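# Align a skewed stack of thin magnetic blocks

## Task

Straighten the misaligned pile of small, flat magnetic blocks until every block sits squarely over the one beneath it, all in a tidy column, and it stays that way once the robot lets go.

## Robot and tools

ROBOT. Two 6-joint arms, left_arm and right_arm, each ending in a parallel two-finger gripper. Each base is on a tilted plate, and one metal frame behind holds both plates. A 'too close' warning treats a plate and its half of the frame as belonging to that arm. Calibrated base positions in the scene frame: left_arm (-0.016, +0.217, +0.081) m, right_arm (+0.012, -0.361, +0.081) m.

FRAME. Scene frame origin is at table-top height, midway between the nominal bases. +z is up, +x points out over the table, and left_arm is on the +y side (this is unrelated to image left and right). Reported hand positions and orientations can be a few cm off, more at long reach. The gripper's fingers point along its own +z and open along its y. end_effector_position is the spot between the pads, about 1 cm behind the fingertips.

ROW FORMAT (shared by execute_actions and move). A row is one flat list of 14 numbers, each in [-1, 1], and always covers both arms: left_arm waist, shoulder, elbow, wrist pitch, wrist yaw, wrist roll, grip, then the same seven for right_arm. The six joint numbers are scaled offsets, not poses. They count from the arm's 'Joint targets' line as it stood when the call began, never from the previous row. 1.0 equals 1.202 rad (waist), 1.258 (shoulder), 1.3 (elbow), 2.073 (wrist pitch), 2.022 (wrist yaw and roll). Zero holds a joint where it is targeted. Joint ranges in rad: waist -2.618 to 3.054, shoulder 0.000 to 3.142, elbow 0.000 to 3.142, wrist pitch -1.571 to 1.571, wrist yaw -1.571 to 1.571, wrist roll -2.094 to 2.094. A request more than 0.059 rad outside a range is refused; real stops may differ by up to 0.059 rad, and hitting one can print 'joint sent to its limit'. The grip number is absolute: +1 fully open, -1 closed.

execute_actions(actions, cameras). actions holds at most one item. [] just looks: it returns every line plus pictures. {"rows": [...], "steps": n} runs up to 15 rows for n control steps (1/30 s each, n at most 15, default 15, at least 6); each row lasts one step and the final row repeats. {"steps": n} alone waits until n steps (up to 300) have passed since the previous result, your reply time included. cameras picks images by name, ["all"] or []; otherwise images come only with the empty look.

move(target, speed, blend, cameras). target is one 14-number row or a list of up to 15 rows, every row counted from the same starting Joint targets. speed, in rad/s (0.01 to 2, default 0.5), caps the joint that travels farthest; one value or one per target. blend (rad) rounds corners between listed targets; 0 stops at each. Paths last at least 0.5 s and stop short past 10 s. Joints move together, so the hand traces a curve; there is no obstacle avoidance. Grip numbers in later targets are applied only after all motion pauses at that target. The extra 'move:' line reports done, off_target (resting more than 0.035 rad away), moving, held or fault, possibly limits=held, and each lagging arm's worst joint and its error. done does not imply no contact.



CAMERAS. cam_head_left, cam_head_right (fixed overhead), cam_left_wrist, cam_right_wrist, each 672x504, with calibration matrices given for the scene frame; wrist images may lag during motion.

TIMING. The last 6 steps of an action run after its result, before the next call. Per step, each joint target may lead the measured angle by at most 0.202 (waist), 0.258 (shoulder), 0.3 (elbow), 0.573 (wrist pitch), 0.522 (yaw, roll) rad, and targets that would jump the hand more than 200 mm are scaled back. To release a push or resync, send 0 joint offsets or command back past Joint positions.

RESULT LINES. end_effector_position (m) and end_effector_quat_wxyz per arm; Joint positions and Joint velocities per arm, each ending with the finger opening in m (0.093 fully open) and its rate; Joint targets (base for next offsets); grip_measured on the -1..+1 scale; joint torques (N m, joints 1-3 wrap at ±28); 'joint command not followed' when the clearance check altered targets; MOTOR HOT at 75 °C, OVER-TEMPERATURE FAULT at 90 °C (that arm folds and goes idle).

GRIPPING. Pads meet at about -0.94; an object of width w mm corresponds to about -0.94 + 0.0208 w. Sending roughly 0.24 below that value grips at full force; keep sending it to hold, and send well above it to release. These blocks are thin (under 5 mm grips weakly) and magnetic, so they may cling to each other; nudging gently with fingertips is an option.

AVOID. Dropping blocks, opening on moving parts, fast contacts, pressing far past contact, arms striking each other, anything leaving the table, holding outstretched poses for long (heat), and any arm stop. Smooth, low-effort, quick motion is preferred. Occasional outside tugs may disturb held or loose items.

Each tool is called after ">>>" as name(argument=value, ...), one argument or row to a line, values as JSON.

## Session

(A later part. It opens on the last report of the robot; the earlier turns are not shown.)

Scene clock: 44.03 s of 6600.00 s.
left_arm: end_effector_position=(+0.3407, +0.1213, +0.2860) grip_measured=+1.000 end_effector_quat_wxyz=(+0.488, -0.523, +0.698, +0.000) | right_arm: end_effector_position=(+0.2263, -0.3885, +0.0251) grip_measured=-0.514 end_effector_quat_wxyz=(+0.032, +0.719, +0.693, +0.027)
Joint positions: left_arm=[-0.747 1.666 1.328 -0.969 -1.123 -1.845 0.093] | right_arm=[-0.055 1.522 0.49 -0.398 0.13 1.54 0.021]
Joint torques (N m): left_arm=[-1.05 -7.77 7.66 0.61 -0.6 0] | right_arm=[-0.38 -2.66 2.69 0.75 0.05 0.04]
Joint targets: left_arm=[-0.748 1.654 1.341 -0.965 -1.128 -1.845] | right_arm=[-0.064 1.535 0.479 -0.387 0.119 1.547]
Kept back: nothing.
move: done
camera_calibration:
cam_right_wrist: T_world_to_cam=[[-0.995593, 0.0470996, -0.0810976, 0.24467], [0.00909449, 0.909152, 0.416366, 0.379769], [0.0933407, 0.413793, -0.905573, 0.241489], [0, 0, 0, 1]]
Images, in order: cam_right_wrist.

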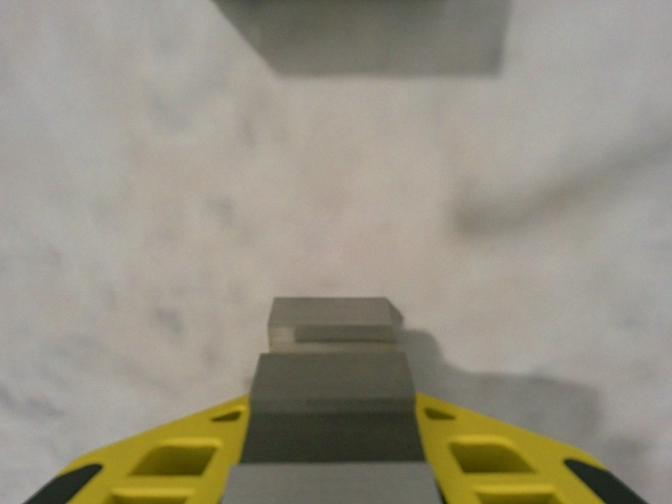

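>>> execute_actions(
  actions=[
    {"rows":[[0,0,0,0,0,0,1,0,0,0,0,0,0,-0.67],[0,0,0,0,0,0,1,0,0,0,0,0,0,-0.64],[0,0,0,0,0,0,1,0,0,0,0,0,0,-0.61],[0,0,0,0,0,0,1,0,0,0,0,0,0,-0.58],[0,0,0,0,0,0,1,0,0,0,0,0,0,-0.56],[0,0,0,0,0,0,1,0,0,0,0,0,0,-0.54],[0,0,0,0,0,0,1,0,0,0,0,0,0,-0.52],[0,0,0,0,0,0,1,0,0,0,0,0,0,-0.50],[0,0,0,0,0,0,1,0,0,0,0,0,0,-0.48],[0,0,0,0,0,0,1,0,0,0,0,0,0,-0.46],[0,0,0,0,0,0,1,0,0,0,0,0,0,-0.44],[0,0,0,0,0,0,1,0,0,0,0,0,0,-0.42],[0,0,0,0,0,0,1,0,0,0,0,0,0,-0.40],[0,0,0,0,0,0,1,0,0,0,0,0,0,-0.37],[0,0,0,0,0,0,1,0,0,0,0,0,0,-0.33]],"steps":15},
  ],
)

>>> execute_actions(
  actions=[
    {"rows":[[0,0,0,0,0,0,1,0,0,0,0,0,0,-0.28],[0,0,0,0,0,0,1,0,0,0,0,0,0,-0.22],[0,0,0,0,0,0,1,0,0,0,0,0,0,-0.15],[0,0,0,0,0,0,1,0,0,0,0,0,0,-0.08],[0,0,0,0,0,0,1,0,0,0,0,0,0,-0.0],[0,0,0,0,0,0,1,0,0,0,0,0,0,0.08],[0,0,0,0,0,0,1,0,0,0,0,0,0,0.16],[0,0,0,0,0,0,1,0,0,0,0,0,0,0.24],[0,0,0,0,0,0,1,0,0,0,0,0,0,0.32],[0,0,0,0,0,0,1,0,0,0,0,0,0,0.40],[0,0,0,0,0,0,1,0,0,0,0,0,0,0.47],[0,0,0,0,0,0,1,0,0,0,0,0,0,0.53],[0,0,0,0,0,0,1,0,0,0,0,0,0,0.57],[0,0,0,0,0,0,1,0,0,0,0,0,0,0.60]],"steps":14},
  ],
)

>>> execute_actions(
  actions=[
    {"steps":12},
  ],
  cameras=["cam_right_wrist"],
)

>>> zoom_image(
  camera="cam_right_wrist",
  region=[210, 280, 460, 500],
)

Scene clock: 46.10 s of 6600.00 s.
left_arm: end_effector_position=(+0.3407, +0.1213, +0.2860) grip_measured=+1.000 end_effector_quat_wxyz=(+0.488, -0.523, +0.698, +0.000) | right_arm: end_effector_position=(+0.2263, -0.3885, +0.0251) grip_measured=-0.483 end_effector_quat_wxyz=(+0.032, +0.719, +0.693, +0.027)
Joint positions: left_arm=[-0.747 1.666 1.328 -0.969 -1.123 -1.845 0.093] | right_arm=[-0.055 1.522 0.49 -0.398 0.13 1.54 0.022]
Joint velocities: left_arm=[within noise] | right_arm=[-0.007 -0.007 -0.002 -0.007 -0.022 -0.11 0.029]
Joint torques (N m): left_arm=[-1.09 -7.77 7.68 0.62 -0.57 0.02] | right_arm=[-0.27 -2.58 2.81 0.73 0.04 0.05]
Joint targets: left_arm=[-0.748 1.654 1.341 -0.965 -1.128 -1.845] | right_arm=[-0.064 1.535 0.479 -0.387 0.119 1.547]
Steps of this call (1-53: nothing new was sent; 54-62: this action's first 9). Readings (joint positions of left_arm | right_arm):
54: [-0.747 1.666 1.328 -0.969 -1.123 -1.845] | [-0.055 1.522 0.490 -0.398 0.130 1.540]
55: [-0.747 1.666 1.328 -0.969 -1.123 -1.845] | [-0.055 1.522 0.490 -0.398 0.130 1.540]
57: [-0.747 1.666 1.328 -0.969 -1.123 -1.845] | [-0.055 1.522 0.490 -0.398 0.130 1.540]
61: [-0.747 1.666 1.328 -0.969 -1.123 -1.845] | [-0.055 1.522 0.490 -0.398 0.130 1.540]
62: the state above

Scene clock: 46.57 s of 6600.00 s.
left_arm: end_effector_position=(+0.3407, +0.1213, +0.2860) grip_measured=+1.000 end_effector_quat_wxyz=(+0.488, -0.523, +0.698, +0.000) | right_arm: end_effector_position=(+0.2272, -0.3883, +0.0252) grip_measured=+0.187 end_effector_quat_wxyz=(+0.033, +0.720, +0.693, +0.028)
Joint positions: left_arm=[-0.747 1.666 1.328 -0.969 -1.123 -1.845 0.093] | right_arm=[-0.055 1.522 0.49 -0.394 0.128 1.54 0.054]
Joint velocities: left_arm=[within noise] | right_arm=[0.007 0.002 -0.007 -0.007 -0.081 0.066 0.114]
Joint torques (N m): left_arm=[-1.07 -7.75 7.61 0.61 -0.62 0.01] | right_arm=[-0.28 -2.54 2.82 0.64 0.06 0.02]
Joint targets: left_arm=[-0.748 1.654 1.341 -0.965 -1.128 -1.845] | right_arm=[-0.064 1.535 0.479 -0.387 0.119 1.547]
Steps of this call (1-6: your previous action's last 6; 7-14: this action's first 8). Readings (joint positions of left_arm | right_arm):
7: [-0.747 1.666 1.328 -0.969 -1.123 -1.845] | [-0.055 1.522 0.490 -0.397 0.128 1.540]
8: [-0.747 1.666 1.328 -0.969 -1.123 -1.845] | [-0.055 1.522 0.490 -0.396 0.128 1.540]
10: [-0.747 1.666 1.328 -0.969 -1.123 -1.845] | [-0.055 1.522 0.490 -0.395 0.128 1.540]
14: the state above

Scene clock: 46.97 s of 6600.00 s.
left_arm: end_effector_position=(+0.3407, +0.1213, +0.2860) grip_measured=+1.000 end_effector_quat_wxyz=(+0.488, -0.523, +0.698, +0.000) | right_arm: end_effector_position=(+0.2273, -0.3883, +0.0252) grip_measured=+0.598 end_effector_quat_wxyz=(+0.033, +0.720, +0.693, +0.028)
Joint positions: left_arm=[-0.747 1.666 1.328 -0.969 -1.123 -1.845 0.093] | right_arm=[-0.055 1.522 0.49 -0.394 0.128 1.54 0.074]
Joint torques (N m): left_arm=[-1.09 -7.69 7.69 0.6 -0.59 0.01] | right_arm=[-0.21 -2.58 2.74 0.67 0.07 0.02]
Heat: left arm: 51 °C; right arm: 38 °C.
Joint targets: left_arm=[-0.748 1.654 1.341 -0.965 -1.128 -1.845] | right_arm=[-0.064 1.535 0.479 -0.387 0.119 1.547]
Steps of this call (1-6: your previous action's last 6; 7-12: toward your last target). Readings (joint positions of left_arm | right_arm):
1: [-0.747 1.666 1.328 -0.969 -1.123 -1.845] | [-0.055 1.522 0.490 -0.394 0.128 1.540]
2: [-0.747 1.666 1.328 -0.969 -1.123 -1.845] | [-0.055 1.522 0.490 -0.394 0.128 1.540]
4: [-0.747 1.666 1.328 -0.969 -1.123 -1.845] | [-0.055 1.522 0.490 -0.394 0.128 1.540]
8: [-0.747 1.666 1.328 -0.969 -1.123 -1.845] | [-0.055 1.522 0.490 -0.394 0.128 1.540]
12: the state above
camera_calibration:
cam_right_wrist: T_world_to_cam=[[-0.995201, 0.0479779, -0.0852791, 0.246044], [0.00801906, 0.908598, 0.417594, 0.379552], [0.0975197, 0.414906, -0.904623, 0.240851], [0, 0, 0, 1]]
Images, in order: cam_right_wrist.

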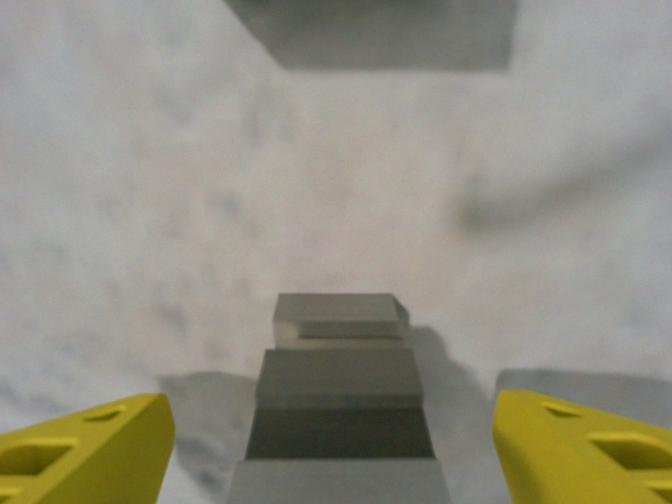

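Scaled by 2.016 from the camera's 672x504 image, which has a finer 960x720 frame.

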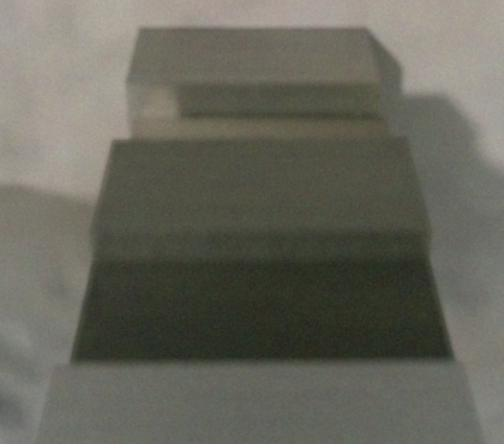

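>>> move(
  target=[0,0,0,0,0,0,1,0,0,0,0,0,-0.7844,0.60],
  speed=0.9,
  cameras=["cam_right_wrist"],
)

>>> zoom_image(
  camera="cam_right_wrist",
  region=[170, 270, 500, 500],
)

Scene clock: 50.00 s of 6600.00 s.
left_arm: end_effector_position=(+0.3407, +0.1213, +0.2860) grip_measured=+1.000 end_effector_quat_wxyz=(+0.488, -0.523, +0.698, +0.000) | right_arm: end_effector_position=(+0.2275, -0.3884, +0.0252) grip_measured=+0.598 end_effector_quat_wxyz=(+0.044, +0.019, +0.999, -0.003)
Joint positions: left_arm=[-0.747 1.666 1.328 -0.969 -1.123 -1.845 0.093] | right_arm=[-0.055 1.522 0.49 -0.393 0.128 -0.031 0.074]
Joint torques (N m): left_arm=[-1.14 -7.76 7.66 0.6 -0.6 0.02] | right_arm=[-0.27 -2.7 2.86 0.74 0 -0.13]
Joint targets: left_arm=[-0.748 1.654 1.341 -0.965 -1.128 -1.845] | right_arm=[-0.064 1.535 0.479 -0.387 0.119 -0.039]
Kept back: nothing.
move: done
camera_calibration:
cam_right_wrist: T_world_to_cam=[[-0.0490746, -0.998774, 0.00649988, -0.37782], [-0.93869, 0.0483438, 0.341357, 0.262744], [-0.341252, 0.0106506, -0.939911, 0.184557], [0, 0, 0, 1]]
Images, in order: cam_right_wrist.

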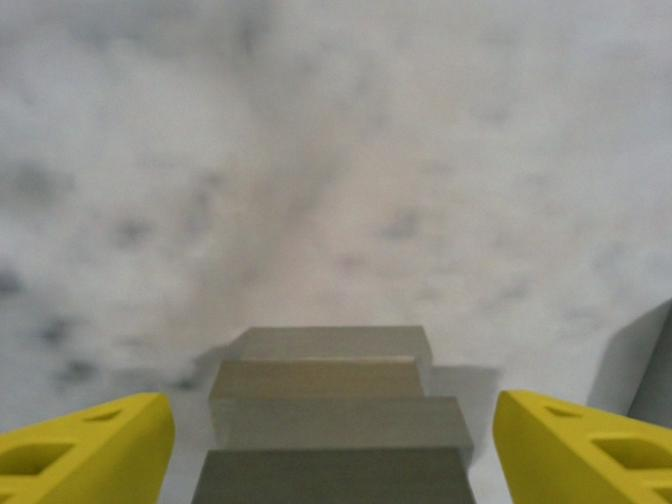

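Scaled by 1.527 from the camera's 672x504 image, which has a finer 960x720 frame.

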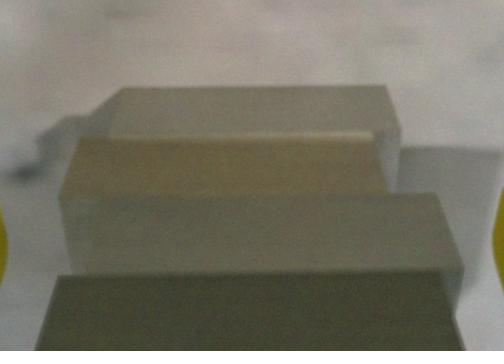

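>>> move(
  target=[0,0,0,0,0,0,1,-0.0027,0,0,0,0,0,0.60],
  speed=0.05,
  cameras=["cam_right_wrist"],
)

>>> zoom_image(
  camera="cam_right_wrist",
  region=[170, 270, 500, 500],
)

Scene clock: 50.97 s of 6600.00 s.
left_arm: end_effector_position=(+0.3407, +0.1213, +0.2860) grip_measured=+1.000 end_effector_quat_wxyz=(+0.488, -0.523, +0.698, +0.000) | right_arm: end_effector_position=(+0.2274, -0.3890, +0.0251) grip_measured=+0.598 end_effector_quat_wxyz=(+0.044, +0.020, +0.999, -0.004)
Joint positions: left_arm=[-0.747 1.666 1.328 -0.969 -1.123 -1.845 0.093] | right_arm=[-0.058 1.522 0.49 -0.393 0.128 -0.031 0.074]
Joint torques (N m): left_arm=[-1.02 -7.8 7.75 0.6 -0.62 -0.02] | right_arm=[-0.35 -2.62 2.89 0.77 0.02 -0.09]
Joint targets: left_arm=[-0.748 1.654 1.341 -0.965 -1.128 -1.845] | right_arm=[-0.067 1.535 0.479 -0.387 0.119 -0.039]
Kept back: nothing.
move: done
camera_calibration:
cam_right_wrist: T_world_to_cam=[[-0.0517117, -0.99864, 0.00670405, -0.377837], [-0.938425, 0.0508876, 0.341716, 0.263625], [-0.341592, 0.0113795, -0.939779, 0.184811], [0, 0, 0, 1]]
Images, in order: cam_right_wrist.

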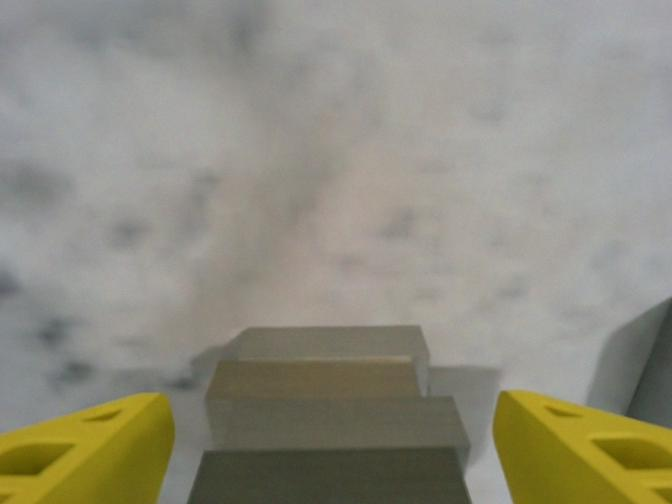

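Scaled by 1.527 from the camera's 672x504 image, which has a finer 960x720 frame.

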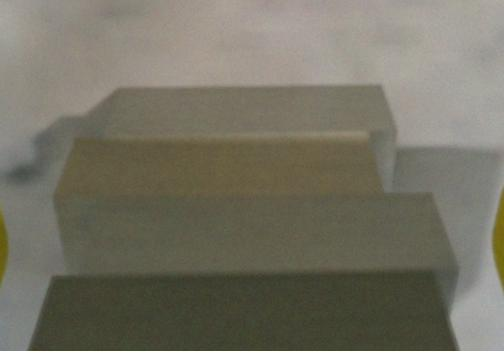

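>>> execute_actions(
  actions=[
    {"rows":[[0,0,0,0,0,0,1,0,0,0,0,0,0,0.57],[0,0,0,0,0,0,1,0,0,0,0,0,0,0.54],[0,0,0,0,0,0,1,0,0,0,0,0,0,0.51],[0,0,0,0,0,0,1,0,0,0,0,0,0,0.48],[0,0,0,0,0,0,1,0,0,0,0,0,0,0.45],[0,0,0,0,0,0,1,0,0,0,0,0,0,0.42],[0,0,0,0,0,0,1,0,0,0,0,0,0,0.40],[0,0,0,0,0,0,1,0,0,0,0,0,0,0.38],[0,0,0,0,0,0,1,0,0,0,0,0,0,0.36],[0,0,0,0,0,0,1,0,0,0,0,0,0,0.34],[0,0,0,0,0,0,1,0,0,0,0,0,0,0.32],[0,0,0,0,0,0,1,0,0,0,0,0,0,0.30],[0,0,0,0,0,0,1,0,0,0,0,0,0,0.285],[0,0,0,0,0,0,1,0,0,0,0,0,0,0.27],[0,0,0,0,0,0,1,0,0,0,0,0,0,0.255]],"steps":15},
  ],
)

>>> execute_actions(
  actions=[
    {"rows":[[0,0,0,0,0,0,1,0,0,0,0,0,0,0.24],[0,0,0,0,0,0,1,0,0,0,0,0,0,0.225],[0,0,0,0,0,0,1,0,0,0,0,0,0,0.21],[0,0,0,0,0,0,1,0,0,0,0,0,0,0.195],[0,0,0,0,0,0,1,0,0,0,0,0,0,0.18],[0,0,0,0,0,0,1,0,0,0,0,0,0,0.165],[0,0,0,0,0,0,1,0,0,0,0,0,0,0.15],[0,0,0,0,0,0,1,0,0,0,0,0,0,0.135],[0,0,0,0,0,0,1,0,0,0,0,0,0,0.12],[0,0,0,0,0,0,1,0,0,0,0,0,0,0.105],[0,0,0,0,0,0,1,0,0,0,0,0,0,0.09],[0,0,0,0,0,0,1,0,0,0,0,0,0,0.075],[0,0,0,0,0,0,1,0,0,0,0,0,0,0.06],[0,0,0,0,0,0,1,0,0,0,0,0,0,0.045],[0,0,0,0,0,0,1,0,0,0,0,0,0,0.03]],"steps":15},
  ],
  cameras=["cam_right_wrist"],
)

>>> execute_actions(
  actions=[
    {"rows":[[0,0,0,0,0,0,1,0,0,0,0,0,0,0.02],[0,0,0,0,0,0,1,0,0,0,0,0,0,0.01],[0,0,0,0,0,0,1,0,0,0,0,0,0,0.0],[0,0,0,0,0,0,1,0,0,0,0,0,0,-0.01],[0,0,0,0,0,0,1,0,0,0,0,0,0,-0.02],[0,0,0,0,0,0,1,0,0,0,0,0,0,-0.03],[0,0,0,0,0,0,1,0,0,0,0,0,0,-0.04],[0,0,0,0,0,0,1,0,0,0,0,0,0,-0.05],[0,0,0,0,0,0,1,0,0,0,0,0,0,-0.06],[0,0,0,0,0,0,1,0,0,0,0,0,0,-0.07],[0,0,0,0,0,0,1,0,0,0,0,0,0,-0.08],[0,0,0,0,0,0,1,0,0,0,0,0,0,-0.09],[0,0,0,0,0,0,1,0,0,0,0,0,0,-0.10],[0,0,0,0,0,0,1,0,0,0,0,0,0,-0.12],[0,0,0,0,0,0,1,0,0,0,0,0,0,-0.14]],"steps":15},
  ],
)

>>> execute_actions(
  actions=[
    {"rows":[[0,0,0,0,0,0,1,0,0,0,0,0,0,-0.16],[0,0,0,0,0,0,1,0,0,0,0,0,0,-0.18],[0,0,0,0,0,0,1,0,0,0,0,0,0,-0.20],[0,0,0,0,0,0,1,0,0,0,0,0,0,-0.22],[0,0,0,0,0,0,1,0,0,0,0,0,0,-0.24],[0,0,0,0,0,0,1,0,0,0,0,0,0,-0.26],[0,0,0,0,0,0,1,0,0,0,0,0,0,-0.28],[0,0,0,0,0,0,1,0,0,0,0,0,0,-0.30],[0,0,0,0,0,0,1,0,0,0,0,0,0,-0.32],[0,0,0,0,0,0,1,0,0,0,0,0,0,-0.34],[0,0,0,0,0,0,1,0,0,0,0,0,0,-0.36],[0,0,0,0,0,0,1,0,0,0,0,0,0,-0.38]],"steps":12},
  ],
)

>>> execute_actions(
  actions=[
    {"steps":20},
  ],
  cameras=["cam_right_wrist"],
)

>>> zoom_image(
  camera="cam_right_wrist",
  region=[170, 270, 500, 500],
)

Scene clock: 52.87 s of 6600.00 s.
left_arm: end_effector_position=(+0.3407, +0.1213, +0.2860) grip_measured=+1.000 end_effector_quat_wxyz=(+0.488, -0.523, +0.698, +0.000) | right_arm: end_effector_position=(+0.2275, -0.3890, +0.0251) grip_measured=+0.374 end_effector_quat_wxyz=(+0.044, +0.020, +0.999, -0.004)
Joint positions: left_arm=[-0.747 1.666 1.328 -0.969 -1.123 -1.845 0.093] | right_arm=[-0.058 1.522 0.49 -0.392 0.128 -0.031 0.063]
Joint velocities: left_arm=[within noise] | right_arm=[-0.022 0.007 -0.017 0.037 -0.095 -0.022 -0.027]
Joint torques (N m): left_arm=[-1.2 -7.69 7.68 0.6 -0.62 0.01] | right_arm=[-0.4 -2.55 2.85 0.76 0.02 -0.09]
Joint targets: left_arm=[-0.748 1.654 1.341 -0.965 -1.128 -1.845] | right_arm=[-0.067 1.535 0.479 -0.387 0.119 -0.039]
Steps of this call (1-48: nothing new was sent; 49-57: this action's first 9). Readings (joint positions of left_arm | right_arm):
49: [-0.747 1.666 1.328 -0.969 -1.123 -1.845] | [-0.058 1.522 0.490 -0.392 0.128 -0.031]
50: [-0.747 1.666 1.328 -0.969 -1.123 -1.845] | [-0.058 1.522 0.490 -0.392 0.128 -0.031]
52: [-0.747 1.666 1.328 -0.969 -1.123 -1.845] | [-0.058 1.522 0.490 -0.392 0.128 -0.031]
56: [-0.747 1.666 1.328 -0.969 -1.123 -1.845] | [-0.058 1.522 0.490 -0.392 0.128 -0.031]
57: the state above

Scene clock: 53.37 s of 6600.00 s.
left_arm: end_effector_position=(+0.3407, +0.1213, +0.2860) grip_measured=+1.000 end_effector_quat_wxyz=(+0.488, -0.523, +0.698, +0.000) | right_arm: end_effector_position=(+0.2275, -0.3890, +0.0251) grip_measured=+0.130 end_effector_quat_wxyz=(+0.044, +0.020, +0.999, -0.004)
Joint positions: left_arm=[-0.747 1.666 1.328 -0.969 -1.123 -1.845 0.093] | right_arm=[-0.058 1.522 0.49 -0.392 0.128 -0.031 0.051]
Joint velocities: left_arm=[within noise] | right_arm=[-0.002 0.002 -0.012 -0.037 -0.022 0.007 -0.017]
Joint torques (N m): left_arm=[-1.07 -7.75 7.64 0.58 -0.61 -0.02] | right_arm=[-0.28 -2.65 2.82 0.74 0.01 -0.06]
Joint targets: left_arm=[-0.748 1.654 1.341 -0.965 -1.128 -1.845] | right_arm=[-0.067 1.535 0.479 -0.387 0.119 -0.039]
Steps of this call (1-6: your previous action's last 6; 7-15: this action's first 9). Readings (joint positions of left_arm | right_arm):
7: [-0.747 1.666 1.328 -0.969 -1.123 -1.845] | [-0.058 1.522 0.490 -0.392 0.128 -0.031]
8: [-0.747 1.666 1.328 -0.969 -1.123 -1.845] | [-0.058 1.522 0.490 -0.392 0.128 -0.031]
10: [-0.747 1.666 1.328 -0.969 -1.123 -1.845] | [-0.058 1.522 0.490 -0.392 0.128 -0.031]
14: [-0.747 1.666 1.328 -0.969 -1.123 -1.845] | [-0.058 1.522 0.490 -0.392 0.128 -0.031]
15: the state above
camera_calibration:
cam_right_wrist: T_world_to_cam=[[-0.0513822, -0.998656, 0.00674095, -0.377921], [-0.938569, 0.0505948, 0.341362, 0.263637], [-0.341244, 0.0112131, -0.939908, 0.18471], [0, 0, 0, 1]]
Images, in order: cam_right_wrist.

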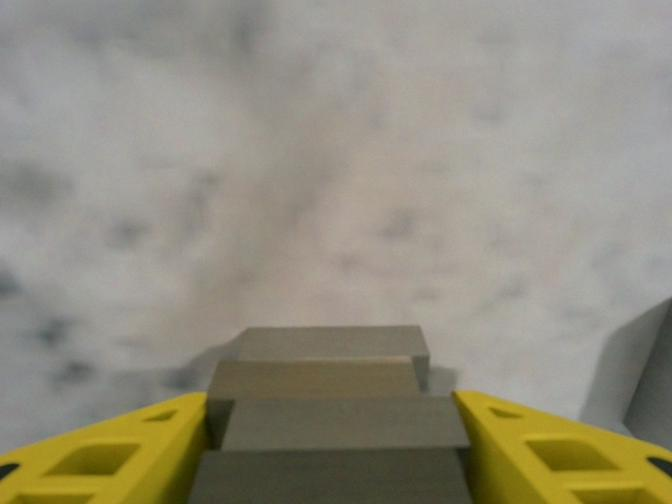

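Scene clock: 53.87 s of 6600.00 s.
left_arm: end_effector_position=(+0.3407, +0.1213, +0.2860) grip_measured=+1.000 end_effector_quat_wxyz=(+0.488, -0.523, +0.698, +0.000) | right_arm: end_effector_position=(+0.2277, -0.3862, +0.0252) grip_measured=-0.050 end_effector_quat_wxyz=(+0.045, +0.020, +0.999, +0.005)
Joint positions: left_arm=[-0.747 1.666 1.328 -0.969 -1.123 -1.845 0.093] | right_arm=[-0.058 1.522 0.49 -0.392 0.111 -0.031 0.043]
Joint velocities: left_arm=[within noise] | right_arm=[0.002 -0.012 0.002 0.007 0.022 0.007 -0.014]
Joint torques (N m): left_arm=[-1.13 -7.73 7.65 0.6 -0.6 0.01] | right_arm=[-0.32 -2.65 2.81 0.74 0.23 -0.07]
Joint targets: left_arm=[-0.748 1.654 1.341 -0.965 -1.128 -1.845] | right_arm=[-0.067 1.535 0.479 -0.387 0.119 -0.039]
Steps of this call (1-6: your previous action's last 6; 7-15: this action's first 9). Readings (joint positions of left_arm | right_arm):
7: [-0.747 1.666 1.328 -0.969 -1.123 -1.845] | [-0.058 1.522 0.490 -0.392 0.119 -0.031]
8: [-0.747 1.666 1.328 -0.969 -1.123 -1.845] | [-0.058 1.522 0.490 -0.392 0.118 -0.031]
10: [-0.747 1.666 1.328 -0.969 -1.123 -1.845] | [-0.058 1.522 0.490 -0.392 0.115 -0.031]
14: [-0.747 1.666 1.328 -0.969 -1.123 -1.845] | [-0.058 1.522 0.490 -0.392 0.112 -0.031]
15: the state above

Scene clock: 54.27 s of 6600.00 s.
left_arm: end_effector_position=(+0.3407, +0.1213, +0.2860) grip_measured=+1.000 end_effector_quat_wxyz=(+0.488, -0.523, +0.698, +0.000) | right_arm: end_effector_position=(+0.2277, -0.3861, +0.0252) grip_measured=-0.149 end_effector_quat_wxyz=(+0.045, +0.020, +0.999, +0.005)
Joint positions: left_arm=[-0.747 1.666 1.328 -0.969 -1.123 -1.845 0.093] | right_arm=[-0.058 1.522 0.49 -0.392 0.11 -0.031 0.038]
Joint velocities: left_arm=[within noise] | right_arm=[0.007 0.007 -0.012 -0.007 0.022 -0.081 -0.006]
Joint torques (N m): left_arm=[-1.05 -7.79 7.76 0.61 -0.61 0.03] | right_arm=[-0.31 -2.69 3.03 0.73 0.21 -0.07]
Joint targets: left_arm=[-0.748 1.654 1.341 -0.965 -1.128 -1.845] | right_arm=[-0.067 1.535 0.479 -0.387 0.119 -0.039]
Steps of this call (1-6: your previous action's last 6; 7-12: this action's first 6). Readings (joint positions of left_arm | right_arm):
7: [-0.747 1.666 1.328 -0.969 -1.123 -1.845] | [-0.058 1.522 0.490 -0.392 0.110 -0.031]
8: [-0.747 1.666 1.328 -0.969 -1.123 -1.845] | [-0.058 1.522 0.490 -0.392 0.110 -0.031]
10: [-0.747 1.666 1.328 -0.969 -1.123 -1.845] | [-0.058 1.522 0.490 -0.392 0.110 -0.031]
12: the state above

Scene clock: 54.93 s of 6600.00 s.
left_arm: end_effector_position=(+0.3407, +0.1213, +0.2860) grip_measured=+1.000 end_effector_quat_wxyz=(+0.488, -0.523, +0.698, +0.000) | right_arm: end_effector_position=(+0.2277, -0.3861, +0.0252) grip_measured=-0.185 end_effector_quat_wxyz=(+0.045, +0.020, +0.999, +0.005)
Joint positions: left_arm=[-0.747 1.666 1.328 -0.969 -1.123 -1.845 0.093] | right_arm=[-0.058 1.522 0.49 -0.392 0.11 -0.031 0.036]
Joint torques (N m): left_arm=[-1.17 -7.71 7.68 0.62 -0.6 -0.01] | right_arm=[-0.24 -2.73 2.84 0.73 0.22 -0.09]
Joint targets: left_arm=[-0.748 1.654 1.341 -0.965 -1.128 -1.845] | right_arm=[-0.067 1.535 0.479 -0.387 0.119 -0.039]
Steps of this call (1-6: your previous action's last 6; 7-15: toward your last target; 16-20: nothing new was sent). Readings (joint positions of left_arm | right_arm):
1: [-0.747 1.666 1.328 -0.969 -1.123 -1.845] | [-0.058 1.522 0.490 -0.392 0.110 -0.031]
2: [-0.747 1.666 1.328 -0.969 -1.123 -1.845] | [-0.058 1.522 0.490 -0.392 0.110 -0.031]
4: [-0.747 1.666 1.328 -0.969 -1.123 -1.845] | [-0.058 1.522 0.490 -0.392 0.110 -0.031]
8: [-0.747 1.666 1.328 -0.969 -1.123 -1.845] | [-0.058 1.522 0.490 -0.392 0.110 -0.031]
20: the state above
All arms were judged still, so your last target was given up. Each gripper or tool keeps its last command.
camera_calibration:
cam_right_wrist: T_world_to_cam=[[-0.0498314, -0.9987, -0.0107343, -0.374897], [-0.939067, 0.0431907, 0.341009, 0.260941], [-0.340102, 0.0270731, -0.939999, 0.19063], [0, 0, 0, 1]]
Images, in order: cam_right_wrist.

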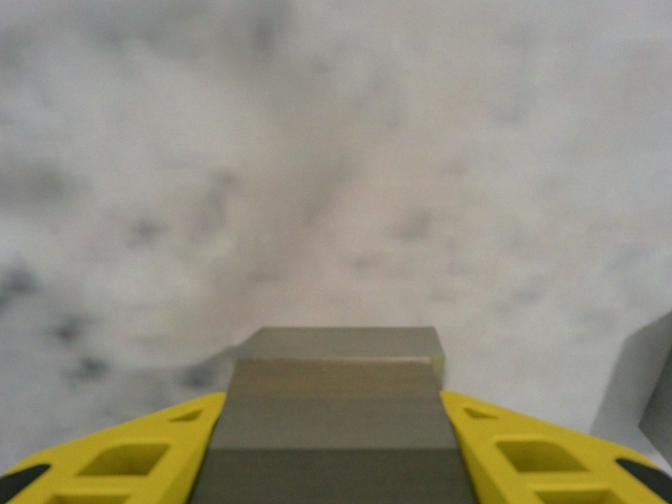

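Scaled by 1.527 from the camera's 672x504 image, which has a finer 960x720 frame.

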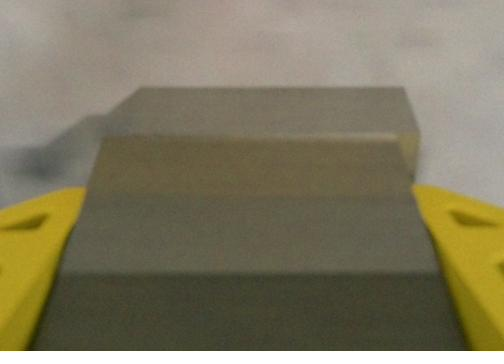

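>>> move(
  target=[0,0,0,0,0,0,1,0,0,0,0,0.0095,0,-0.38],
  speed=0.03,
  cameras=["cam_right_wrist"],
)

>>> zoom_image(
  camera="cam_right_wrist",
  region=[170, 270, 500, 500],
)

Scene clock: 56.43 s of 6600.00 s.
left_arm: end_effector_position=(+0.3407, +0.1213, +0.2860) grip_measured=+1.000 end_effector_quat_wxyz=(+0.488, -0.523, +0.698, +0.000) | right_arm: end_effector_position=(+0.2277, -0.3861, +0.0252) grip_measured=-0.191 end_effector_quat_wxyz=(+0.045, +0.020, +0.999, +0.005)
Joint positions: left_arm=[-0.747 1.666 1.328 -0.969 -1.123 -1.845 0.093] | right_arm=[-0.058 1.522 0.49 -0.392 0.11 -0.031 0.036]
Joint torques (N m): left_arm=[-1.17 -7.77 7.62 0.57 -0.61 0.03] | right_arm=[-0.29 -2.54 2.88 0.74 0.39 -0.11]
Joint targets: left_arm=[-0.748 1.654 1.341 -0.965 -1.128 -1.845] | right_arm=[-0.067 1.535 0.479 -0.387 0.138 -0.039]
Kept back: nothing.
move: done
camera_calibration:
cam_right_wrist: T_world_to_cam=[[-0.0498314, -0.9987, -0.0107343, -0.374897], [-0.939067, 0.0431907, 0.341009, 0.260941], [-0.340102, 0.0270731, -0.939999, 0.19063], [0, 0, 0, 1]]
Images, in order: cam_right_wrist.

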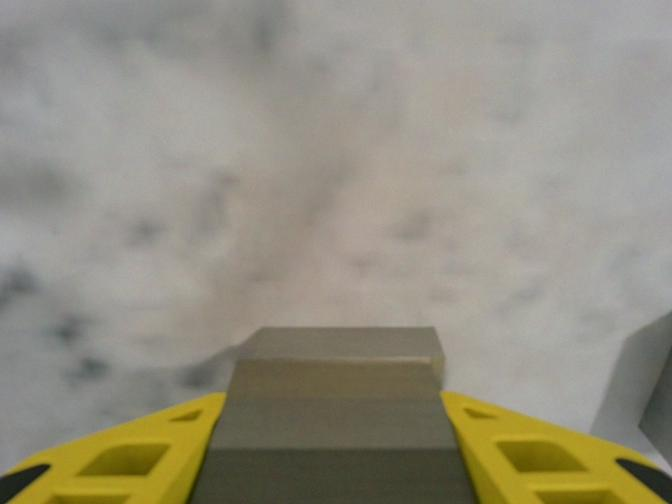

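Scaled by 1.527 from the camera's 672x504 image, which has a finer 960x720 frame.

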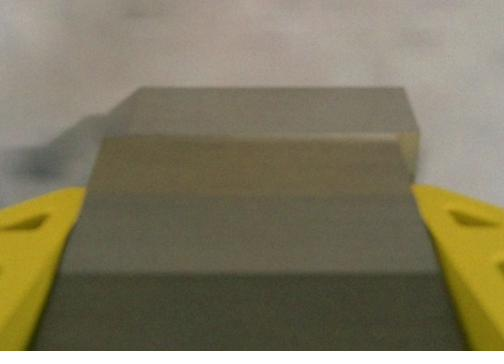

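>>> move(
  target=[0,0,0,0,0,0,1,0,0,0,0,0.0084,0,-0.38],
  speed=0.03,
  cameras=[],
)

Scene clock: 58.17 s of 6600.00 s.
left_arm: end_effector_position=(+0.3407, +0.1213, +0.2860) grip_measured=+1.000 end_effector_quat_wxyz=(+0.488, -0.523, +0.698, +0.000) | right_arm: end_effector_position=(+0.2276, -0.3870, +0.0250) grip_measured=-0.191 end_effector_quat_wxyz=(+0.044, +0.020, +0.999, +0.002)
Joint positions: left_arm=[-0.747 1.666 1.328 -0.969 -1.123 -1.845 0.093] | right_arm=[-0.058 1.523 0.49 -0.392 0.116 -0.031 0.036]
Joint torques (N m): left_arm=[-1.06 -7.83 7.71 0.61 -0.62 -0.02] | right_arm=[-0.32 -2.66 2.86 0.74 0.55 -0.09]
Joint targets: left_arm=[-0.748 1.654 1.341 -0.965 -1.128 -1.845] | right_arm=[-0.067 1.535 0.479 -0.387 0.155 -0.039]
Kept back: nothing.
move: off_target (right_arm); right_arm: the wrist yaw is farthest, 0.039 rad from its target

>>> move(
  target=[0,0,0,0,0,0,1,0,0,0,0,0.0074,0,-0.38],
  speed=0.03,
  cameras=["cam_right_wrist"],
)

>>> zoom_image(
  camera="cam_right_wrist",
  region=[170, 270, 500, 500],
)

Scene clock: 59.13 s of 6600.00 s.
left_arm: end_effector_position=(+0.3407, +0.1213, +0.2860) grip_measured=+1.000 end_effector_quat_wxyz=(+0.488, -0.523, +0.698, +0.000) | right_arm: end_effector_position=(+0.2275, -0.3874, +0.0250) grip_measured=-0.191 end_effector_quat_wxyz=(+0.044, +0.020, +0.999, +0.001)
Joint positions: left_arm=[-0.747 1.666 1.328 -0.969 -1.123 -1.845 0.093] | right_arm=[-0.058 1.523 0.49 -0.392 0.118 -0.031 0.036]
Joint torques (N m): left_arm=[-1.06 -7.71 7.65 0.6 -0.59 0.02] | right_arm=[-0.32 -2.67 2.85 0.74 0.74 -0.11]
Joint targets: left_arm=[-0.748 1.654 1.341 -0.965 -1.128 -1.845] | right_arm=[-0.067 1.535 0.479 -0.387 0.170 -0.039]
Kept back: nothing.
move: off_target (right_arm); right_arm: the wrist yaw is farthest, 0.051 rad from its target
camera_calibration:
cam_right_wrist: T_world_to_cam=[[-0.0504957, -0.99872, -0.0027603, -0.376286], [-0.938715, 0.0465178, 0.341542, 0.262125], [-0.340976, 0.0198375, -0.939863, 0.187873], [0, 0, 0, 1]]
Images, in order: cam_right_wrist.

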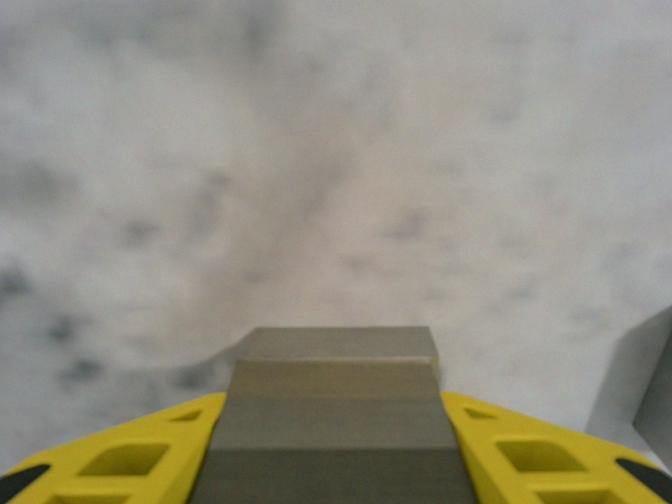

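Scaled by 1.527 from the camera's 672x504 image, which has a finer 960x720 frame.

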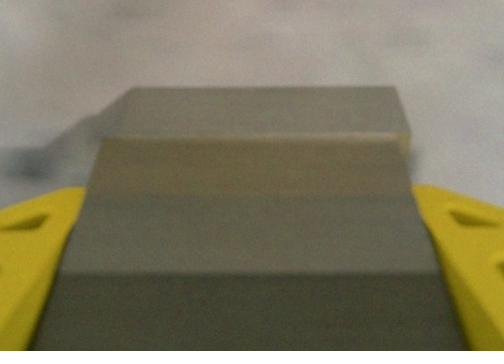

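>>> execute_actions(
  actions=[
    {"rows":[[0,0,0,0,0,0,1,0,0,0,0,-0.003,0,-0.35],[0,0,0,0,0,0,1,0,0,0,0,-0.006,0,-0.32],[0,0,0,0,0,0,1,0,0,0,0,-0.009,0,-0.29],[0,0,0,0,0,0,1,0,0,0,0,-0.012,0,-0.26],[0,0,0,0,0,0,1,0,0,0,0,-0.0148,0,-0.24],[0,0,0,0,0,0,1,0,0,0,0,-0.0148,0,-0.22],[0,0,0,0,0,0,1,0,0,0,0,-0.0148,0,-0.20],[0,0,0,0,0,0,1,0,0,0,0,-0.0148,0,-0.18],[0,0,0,0,0,0,1,0,0,0,0,-0.0148,0,-0.16],[0,0,0,0,0,0,1,0,0,0,0,-0.0148,0,-0.14],[0,0,0,0,0,0,1,0,0,0,0,-0.0148,0,-0.11],[0,0,0,0,0,0,1,0,0,0,0,-0.0148,0,-0.08],[0,0,0,0,0,0,1,0,0,0,0,-0.0148,0,-0.05],[0,0,0,0,0,0,1,0,0,0,0,-0.0148,0,0.0],[0,0,0,0,0,0,1,0,0,0,0,-0.0148,0,0.04]],"steps":15},
  ],
)

>>> execute_actions(
  actions=[
    {"steps":20},
  ],
  cameras=["cam_right_wrist"],
)

>>> zoom_image(
  camera="cam_right_wrist",
  region=[170, 270, 500, 500],
)

Scene clock: 61.23 s of 6600.00 s.
left_arm: end_effector_position=(+0.3407, +0.1213, +0.2860) grip_measured=+1.000 end_effector_quat_wxyz=(+0.488, -0.523, +0.698, +0.000) | right_arm: end_effector_position=(+0.2275, -0.3873, +0.0250) grip_measured=-0.160 end_effector_quat_wxyz=(+0.044, +0.020, +0.999, +0.001)
Joint positions: left_arm=[-0.747 1.666 1.328 -0.969 -1.123 -1.845 0.093] | right_arm=[-0.058 1.523 0.49 -0.392 0.118 -0.031 0.038]
Joint velocities: left_arm=[within noise] | right_arm=[0.012 0.007 -0.007 0.007 0.007 -0.051 0.017]
Joint torques (N m): left_arm=[-1.11 -7.87 7.61 0.62 -0.6 0.02] | right_arm=[-0.29 -2.66 2.86 0.76 0.32 -0.1]
Joint targets: left_arm=[-0.748 1.654 1.341 -0.965 -1.128 -1.845] | right_arm=[-0.067 1.535 0.479 -0.387 0.140 -0.039]
Steps of this call (1-54: nothing new was sent; 55-63: this action's first 9). Readings (joint positions of left_arm | right_arm):
55: [-0.747 1.666 1.328 -0.969 -1.123 -1.845] | [-0.058 1.523 0.490 -0.392 0.118 -0.031]
56: [-0.747 1.666 1.328 -0.969 -1.123 -1.845] | [-0.058 1.523 0.490 -0.392 0.118 -0.031]
58: [-0.747 1.666 1.328 -0.969 -1.123 -1.845] | [-0.058 1.523 0.490 -0.392 0.118 -0.031]
62: [-0.747 1.666 1.328 -0.969 -1.123 -1.845] | [-0.058 1.523 0.490 -0.392 0.118 -0.031]
63: the state above

Scene clock: 61.90 s of 6600.00 s.
left_arm: end_effector_position=(+0.3407, +0.1213, +0.2860) grip_measured=+1.000 end_effector_quat_wxyz=(+0.488, -0.523, +0.698, +0.000) | right_arm: end_effector_position=(+0.2274, -0.3892, +0.0250) grip_measured=+0.038 end_effector_quat_wxyz=(+0.044, +0.020, +0.999, -0.004)
Joint positions: left_arm=[-0.747 1.666 1.328 -0.969 -1.123 -1.845 0.093] | right_arm=[-0.058 1.523 0.49 -0.392 0.129 -0.031 0.047]
Joint torques (N m): left_arm=[-1.09 -7.75 7.73 0.59 -0.62 0] | right_arm=[-0.4 -2.76 2.93 0.74 0.24 -0.07]
Joint targets: left_arm=[-0.748 1.654 1.341 -0.965 -1.128 -1.845] | right_arm=[-0.067 1.535 0.479 -0.387 0.140 -0.039]
Steps of this call (1-6: your previous action's last 6; 7-20: toward your last target). Readings (joint positions of left_arm | right_arm):
1: [-0.747 1.666 1.328 -0.969 -1.123 -1.845] | [-0.058 1.523 0.490 -0.392 0.118 -0.031]
2: [-0.747 1.666 1.328 -0.969 -1.123 -1.845] | [-0.058 1.523 0.490 -0.392 0.118 -0.031]
4: [-0.747 1.666 1.328 -0.969 -1.123 -1.845] | [-0.058 1.523 0.490 -0.392 0.118 -0.031]
8: [-0.747 1.666 1.328 -0.969 -1.123 -1.845] | [-0.058 1.523 0.490 -0.392 0.125 -0.031]
20: the state above
camera_calibration:
cam_right_wrist: T_world_to_cam=[[-0.0514321, -0.998645, 0.00787731, -0.378108], [-0.93841, 0.0510255, 0.341736, 0.263769], [-0.341675, 0.0101841, -0.939763, 0.184262], [0, 0, 0, 1]]
Images, in order: cam_right_wrist.

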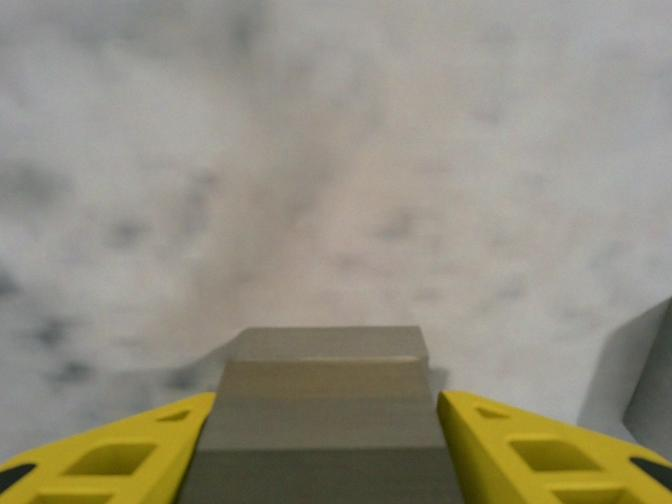

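Scaled by 1.527 from the camera's 672x504 image, which has a finer 960x720 frame.

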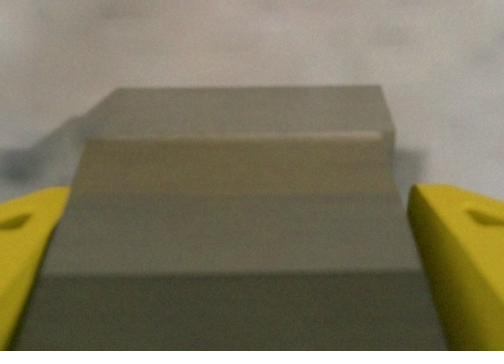

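>>> move(
  target=[0,0,0,0,0,0,1,0.0233,0,0,0,0,0,0.04],
  speed=0.05,
  cameras=["cam_right_wrist"],
)

>>> zoom_image(
  camera="cam_right_wrist",
  region=[170, 270, 500, 500],
)

Scene clock: 63.87 s of 6600.00 s.
left_arm: end_effector_position=(+0.3407, +0.1213, +0.2860) grip_measured=+1.000 end_effector_quat_wxyz=(+0.488, -0.523, +0.698, +0.000) | right_arm: end_effector_position=(+0.2277, -0.3872, +0.0253) grip_measured=+0.038 end_effector_quat_wxyz=(+0.044, +0.015, +0.999, -0.004)
Joint positions: left_arm=[-0.747 1.666 1.328 -0.969 -1.123 -1.845 0.093] | right_arm=[-0.048 1.523 0.49 -0.392 0.13 -0.031 0.047]
Joint torques (N m): left_arm=[-1.06 -7.8 7.69 0.6 -0.58 0] | right_arm=[1.5 -2.69 2.89 0.76 0.22 -0.08]
Joint targets: left_arm=[-0.748 1.654 1.341 -0.965 -1.128 -1.845] | right_arm=[-0.039 1.535 0.479 -0.387 0.140 -0.039]
Kept back: nothing.
move: done
camera_calibration:
cam_right_wrist: T_world_to_cam=[[-0.041729, -0.999093, 0.00846736, -0.378541], [-0.939268, 0.0421168, 0.34059, 0.260657], [-0.340637, 0.00625934, -0.940174, 0.182851], [0, 0, 0, 1]]
Images, in order: cam_right_wrist.

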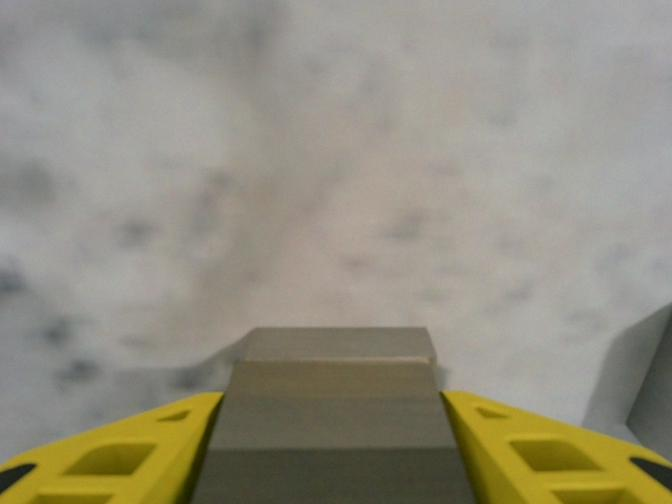

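Scaled by 1.527 from the camera's 672x504 image, which has a finer 960x720 frame.

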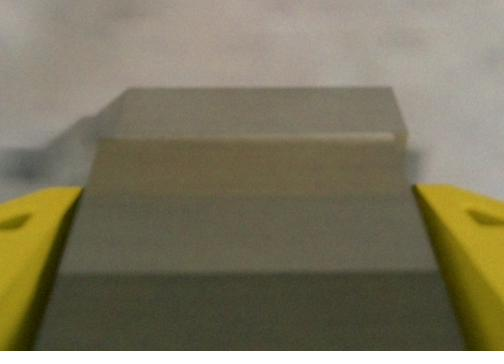

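>>> execute_actions(
  actions=[
    {"rows":[[0,0,0,0,0,0,1,0,0,0,0,0,0,0.02],[0,0,0,0,0,0,1,0,0,0,0,0,0,0.0],[0,0,0,0,0,0,1,0,0,0,0,0,0,-0.015],[0,0,0,0,0,0,1,0,0,0,0,0,0,-0.03],[0,0,0,0,0,0,1,0,0,0,0,0,0,-0.045],[0,0,0,0,0,0,1,0,0,0,0,0,0,-0.06],[0,0,0,0,0,0,1,0,0,0,0,0,0,-0.075],[0,0,0,0,0,0,1,0,0,0,0,0,0,-0.09],[0,0,0,0,0,0,1,0,0,0,0,0,0,-0.12],[0,0,0,0,0,0,1,0,0,0,0,0,0,-0.16],[0,0,0,0,0,0,1,0,0,0,0,0,0,-0.20],[0,0,0,0,0,0,1,0,0,0,0,0,0,-0.24],[0,0,0,0,0,0,1,0,0,0,0,0,0,-0.29],[0,0,0,0,0,0,1,0,0,0,0,0,0,-0.34],[0,0,0,0,0,0,1,0,0,0,0,0,0,-0.38]],"steps":15},
  ],
)

>>> execute_actions(
  actions=[
    {"steps":20},
  ],
)

Scene clock: 64.67 s of 6600.00 s.
left_arm: end_effector_position=(+0.3407, +0.1213, +0.2860) grip_measured=+1.000 end_effector_quat_wxyz=(+0.488, -0.523, +0.698, +0.000) | right_arm: end_effector_position=(+0.2279, -0.3870, +0.0253) grip_measured=-0.098 end_effector_quat_wxyz=(+0.045, +0.015, +0.999, -0.004)
Joint positions: left_arm=[-0.747 1.666 1.328 -0.969 -1.123 -1.845 0.093] | right_arm=[-0.047 1.523 0.49 -0.392 0.13 -0.031 0.04]
Joint velocities: left_arm=[within noise] | right_arm=[0.002 -0.002 -0.007 -0.051 -0.022 0.007 -0.03]
Joint torques (N m): left_arm=[-1.09 -7.73 7.69 0.58 -0.59 0] | right_arm=[1.42 -2.67 2.85 0.76 0.22 -0.1]
Joint targets: left_arm=[-0.748 1.654 1.341 -0.965 -1.128 -1.845] | right_arm=[-0.039 1.535 0.479 -0.387 0.140 -0.039]
Steps of this call (1-15: nothing new was sent; 16-24: this action's first 9). Readings (joint positions of left_arm | right_arm):
16: [-0.747 1.666 1.328 -0.969 -1.123 -1.845] | [-0.048 1.523 0.490 -0.392 0.130 -0.031]
17: [-0.747 1.666 1.328 -0.969 -1.123 -1.845] | [-0.048 1.523 0.490 -0.392 0.130 -0.031]
19: [-0.747 1.666 1.328 -0.969 -1.123 -1.845] | [-0.048 1.523 0.490 -0.392 0.130 -0.031]
23: [-0.747 1.666 1.328 -0.969 -1.123 -1.845] | [-0.047 1.523 0.490 -0.392 0.130 -0.031]
24: the state above

Scene clock: 65.33 s of 6600.00 s.
left_arm: end_effector_position=(+0.3407, +0.1213, +0.2860) grip_measured=+1.000 end_effector_quat_wxyz=(+0.488, -0.523, +0.698, +0.000) | right_arm: end_effector_position=(+0.2279, -0.3870, +0.0253) grip_measured=-0.185 end_effector_quat_wxyz=(+0.045, +0.015, +0.999, -0.004)
Joint positions: left_arm=[-0.747 1.666 1.328 -0.969 -1.123 -1.845 0.093] | right_arm=[-0.047 1.523 0.49 -0.392 0.13 -0.031 0.036]
Joint torques (N m): left_arm=[-1.07 -7.87 7.69 0.61 -0.6 0.01] | right_arm=[1.46 -2.84 2.77 0.74 0.18 -0.11]
Joint targets: left_arm=[-0.748 1.654 1.341 -0.965 -1.128 -1.845] | right_arm=[-0.039 1.535 0.479 -0.387 0.140 -0.039]
Steps of this call (1-6: your previous action's last 6; 7-15: toward your last target; 16-20: nothing new was sent). Readings (joint positions of left_arm | right_arm):
1: [-0.747 1.666 1.328 -0.969 -1.123 -1.845] | [-0.047 1.523 0.490 -0.392 0.130 -0.031]
2: [-0.747 1.666 1.328 -0.969 -1.123 -1.845] | [-0.047 1.523 0.490 -0.392 0.130 -0.031]
4: [-0.747 1.666 1.328 -0.969 -1.123 -1.845] | [-0.047 1.523 0.490 -0.392 0.130 -0.031]
8: [-0.747 1.666 1.328 -0.969 -1.123 -1.845] | [-0.047 1.523 0.490 -0.392 0.130 -0.031]
20: the state above
All arms were judged still, so your last target was given up. Each gripper or tool keeps its last command.

>>> move(
  target=[0,0,0,0,0,0,1,0,-0.0254,0,-0.0101,0,0,-0.38],
  speed=0.05,
  cameras=["cam_right_wrist"],
)

>>> zoom_image(
  camera="cam_right_wrist",
  region=[170, 270, 500, 500],
)

Scene clock: 66.43 s of 6600.00 s.
left_arm: end_effector_position=(+0.3407, +0.1213, +0.2860) grip_measured=+1.000 end_effector_quat_wxyz=(+0.488, -0.523, +0.698, +0.000) | right_arm: end_effector_position=(+0.2279, -0.3870, +0.0253) grip_measured=-0.191 end_effector_quat_wxyz=(+0.045, +0.015, +0.999, -0.004)
Joint positions: left_arm=[-0.747 1.666 1.328 -0.969 -1.123 -1.845 0.093] | right_arm=[-0.047 1.523 0.49 -0.392 0.13 -0.031 0.036]
Joint torques (N m): left_arm=[-1.05 -7.77 7.66 0.6 -0.6 0] | right_arm=[1.4 -5.41 2.71 0.5 0.19 -0.09]
Joint targets: left_arm=[-0.748 1.654 1.341 -0.965 -1.128 -1.845] | right_arm=[-0.039 1.503 0.479 -0.408 0.140 -0.039]
Kept back: nothing.
move: done
camera_calibration:
cam_right_wrist: T_world_to_cam=[[-0.0409916, -0.999127, 0.00804895, -0.378483], [-0.939469, 0.0412841, 0.340138, 0.260486], [-0.340173, 0.00638106, -0.940341, 0.182863], [0, 0, 0, 1]]
Images, in order: cam_right_wrist.

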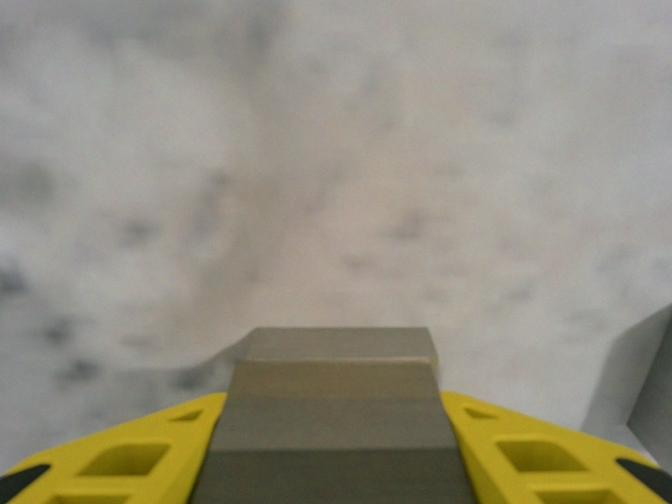

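Scaled by 1.527 from the camera's 672x504 image, which has a finer 960x720 frame.

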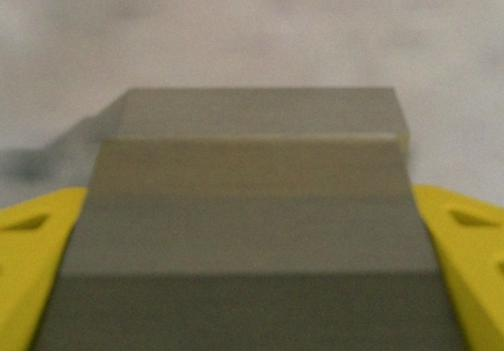

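>>> move(
  target=[0,0,0,0,0,0,1,0,-0.0087,0,-0.0034,0,0,-0.38],
  speed=0.05,
  cameras=["cam_right_wrist"],
)

>>> zoom_image(
  camera="cam_right_wrist",
  region=[170, 270, 500, 500],
)

Scene clock: 67.43 s of 6600.00 s.
left_arm: end_effector_position=(+0.3407, +0.1213, +0.2860) grip_measured=+1.000 end_effector_quat_wxyz=(+0.488, -0.523, +0.698, +0.000) | right_arm: end_effector_position=(+0.2270, -0.3870, +0.0254) grip_measured=-0.191 end_effector_quat_wxyz=(+0.045, +0.015, +0.999, -0.004)
Joint positions: left_arm=[-0.747 1.666 1.328 -0.969 -1.123 -1.845 0.093] | right_arm=[-0.047 1.518 0.486 -0.392 0.13 -0.031 0.036]
Joint torques (N m): left_arm=[-1.1 -7.75 7.72 0.58 -0.58 0] | right_arm=[1.44 -6.04 3.25 0.38 0.24 -0.11]
Joint targets: left_arm=[-0.748 1.654 1.341 -0.965 -1.128 -1.845] | right_arm=[-0.039 1.491 0.479 -0.415 0.140 -0.039]
Kept back: nothing.
move: done
camera_calibration:
cam_right_wrist: T_world_to_cam=[[-0.0410931, -0.999123, 0.00805536, -0.378471], [-0.939722, 0.0413866, 0.339426, 0.259722], [-0.339462, 0.00637825, -0.940598, 0.182547], [0, 0, 0, 1]]
Images, in order: cam_right_wrist.

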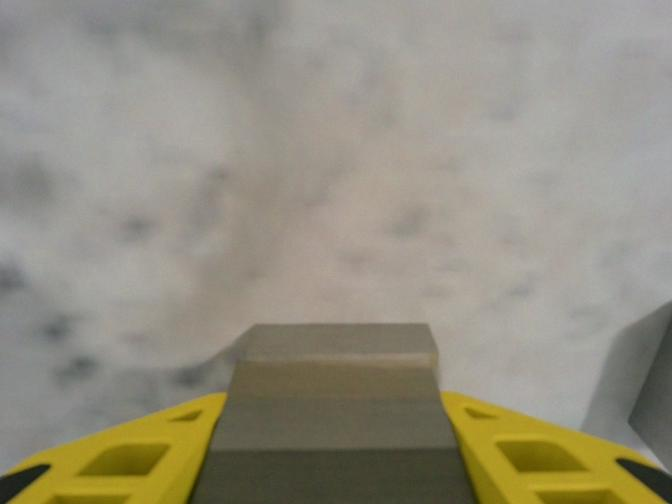

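Scaled by 1.527 from the camera's 672x504 image, which has a finer 960x720 frame.

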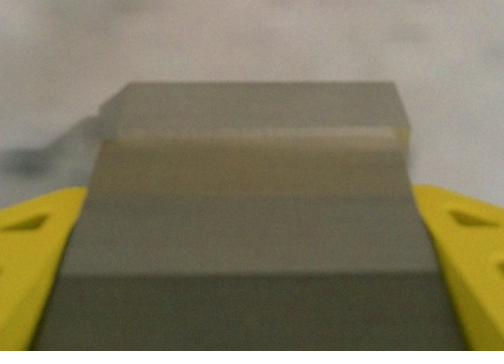

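>>> move(
  target=[0,0,0,0,0,0,1,0,-0.002,0.0169,0,0,0,-0.38],
  speed=0.05,
  cameras=["cam_right_wrist"],
)

>>> zoom_image(
  camera="cam_right_wrist",
  region=[170, 270, 500, 500],
)

Scene clock: 68.53 s of 6600.00 s.
left_arm: end_effector_position=(+0.3407, +0.1213, +0.2860) grip_measured=+1.000 end_effector_quat_wxyz=(+0.488, -0.523, +0.698, +0.000) | right_arm: end_effector_position=(+0.2270, -0.3870, +0.0254) grip_measured=-0.191 end_effector_quat_wxyz=(+0.045, +0.015, +0.999, -0.004)
Joint positions: left_arm=[-0.747 1.666 1.328 -0.969 -1.123 -1.845 0.093] | right_arm=[-0.047 1.518 0.486 -0.392 0.13 -0.031 0.036]
Joint torques (N m): left_arm=[-1.14 -7.76 7.75 0.61 -0.61 0] | right_arm=[1.46 -6.09 5 0.44 0.2 -0.14]
Joint targets: left_arm=[-0.748 1.654 1.341 -0.965 -1.128 -1.845] | right_arm=[-0.039 1.489 0.501 -0.415 0.140 -0.039]
Kept back: nothing.
move: done
camera_calibration:
cam_right_wrist: T_world_to_cam=[[-0.0410931, -0.999123, 0.00805536, -0.378471], [-0.939722, 0.0413866, 0.339426, 0.259722], [-0.339462, 0.00637825, -0.940598, 0.182547], [0, 0, 0, 1]]
Images, in order: cam_right_wrist.

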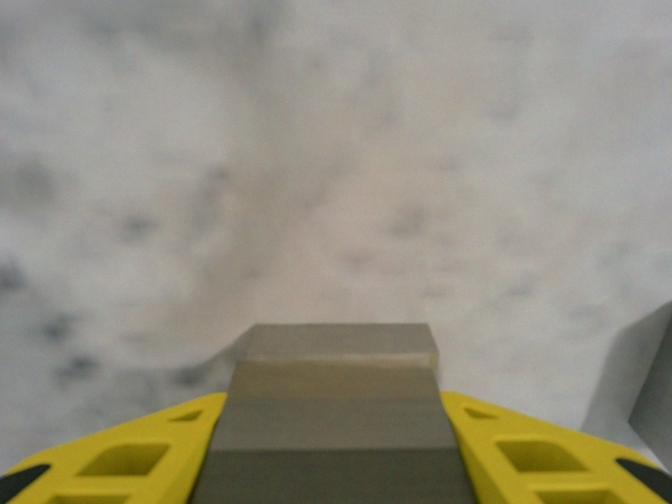

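Scaled by 1.527 from the camera's 672x504 image, which has a finer 960x720 frame.

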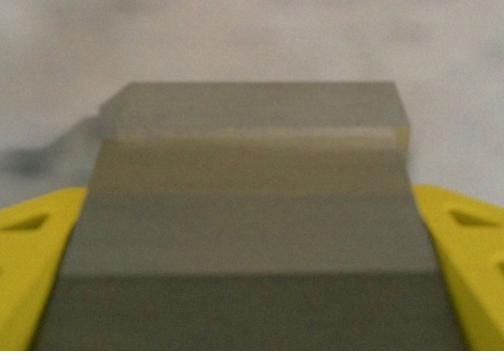

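>>> move(
  target=[0,0,0,0,0,0,1,0,-0.0064,0.0108,-0.002,0,0,-0.38],
  speed=0.05,
  cameras=["cam_right_wrist"],
)

>>> zoom_image(
  camera="cam_right_wrist",
  region=[170, 270, 500, 500],
)

Scene clock: 69.47 s of 6600.00 s.
left_arm: end_effector_position=(+0.3407, +0.1213, +0.2860) grip_measured=+1.000 end_effector_quat_wxyz=(+0.488, -0.523, +0.698, +0.000) | right_arm: end_effector_position=(+0.2283, -0.3873, +0.0270) grip_measured=-0.191 end_effector_quat_wxyz=(+0.049, +0.015, +0.999, -0.004)
Joint positions: left_arm=[-0.747 1.666 1.328 -0.969 -1.123 -1.845 0.093] | right_arm=[-0.047 1.51 0.486 -0.392 0.13 -0.031 0.036]
Joint torques (N m): left_arm=[-1.06 -7.84 7.66 0.62 -0.61 0.03] | right_arm=[1.35 -6.16 6.23 0.37 0.27 -0.1]
Joint targets: left_arm=[-0.748 1.654 1.341 -0.965 -1.128 -1.845] | right_arm=[-0.039 1.481 0.515 -0.419 0.140 -0.039]
Kept back: nothing.
move: done
camera_calibration:
cam_right_wrist: T_world_to_cam=[[-0.0421586, -0.999078, 0.00811804, -0.378426], [-0.942345, 0.0424617, 0.331939, 0.261662], [-0.331978, 0.00634408, -0.943266, 0.182766], [0, 0, 0, 1]]
Images, in order: cam_right_wrist.

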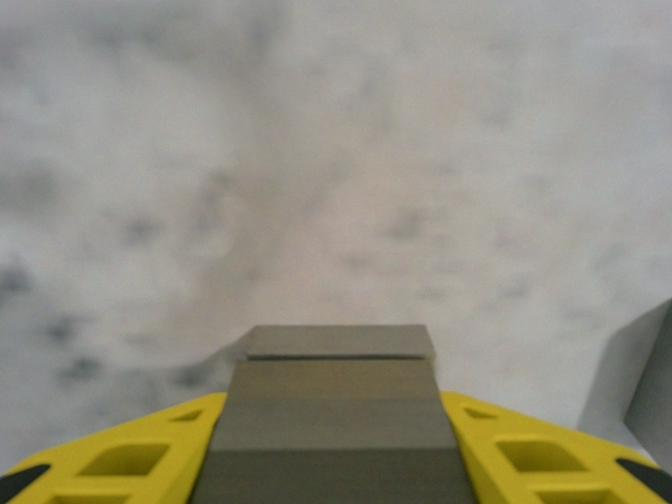

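Scaled by 1.527 from the camera's 672x504 image, which has a finer 960x720 frame.

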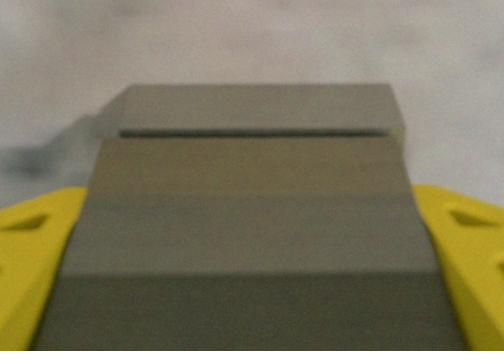

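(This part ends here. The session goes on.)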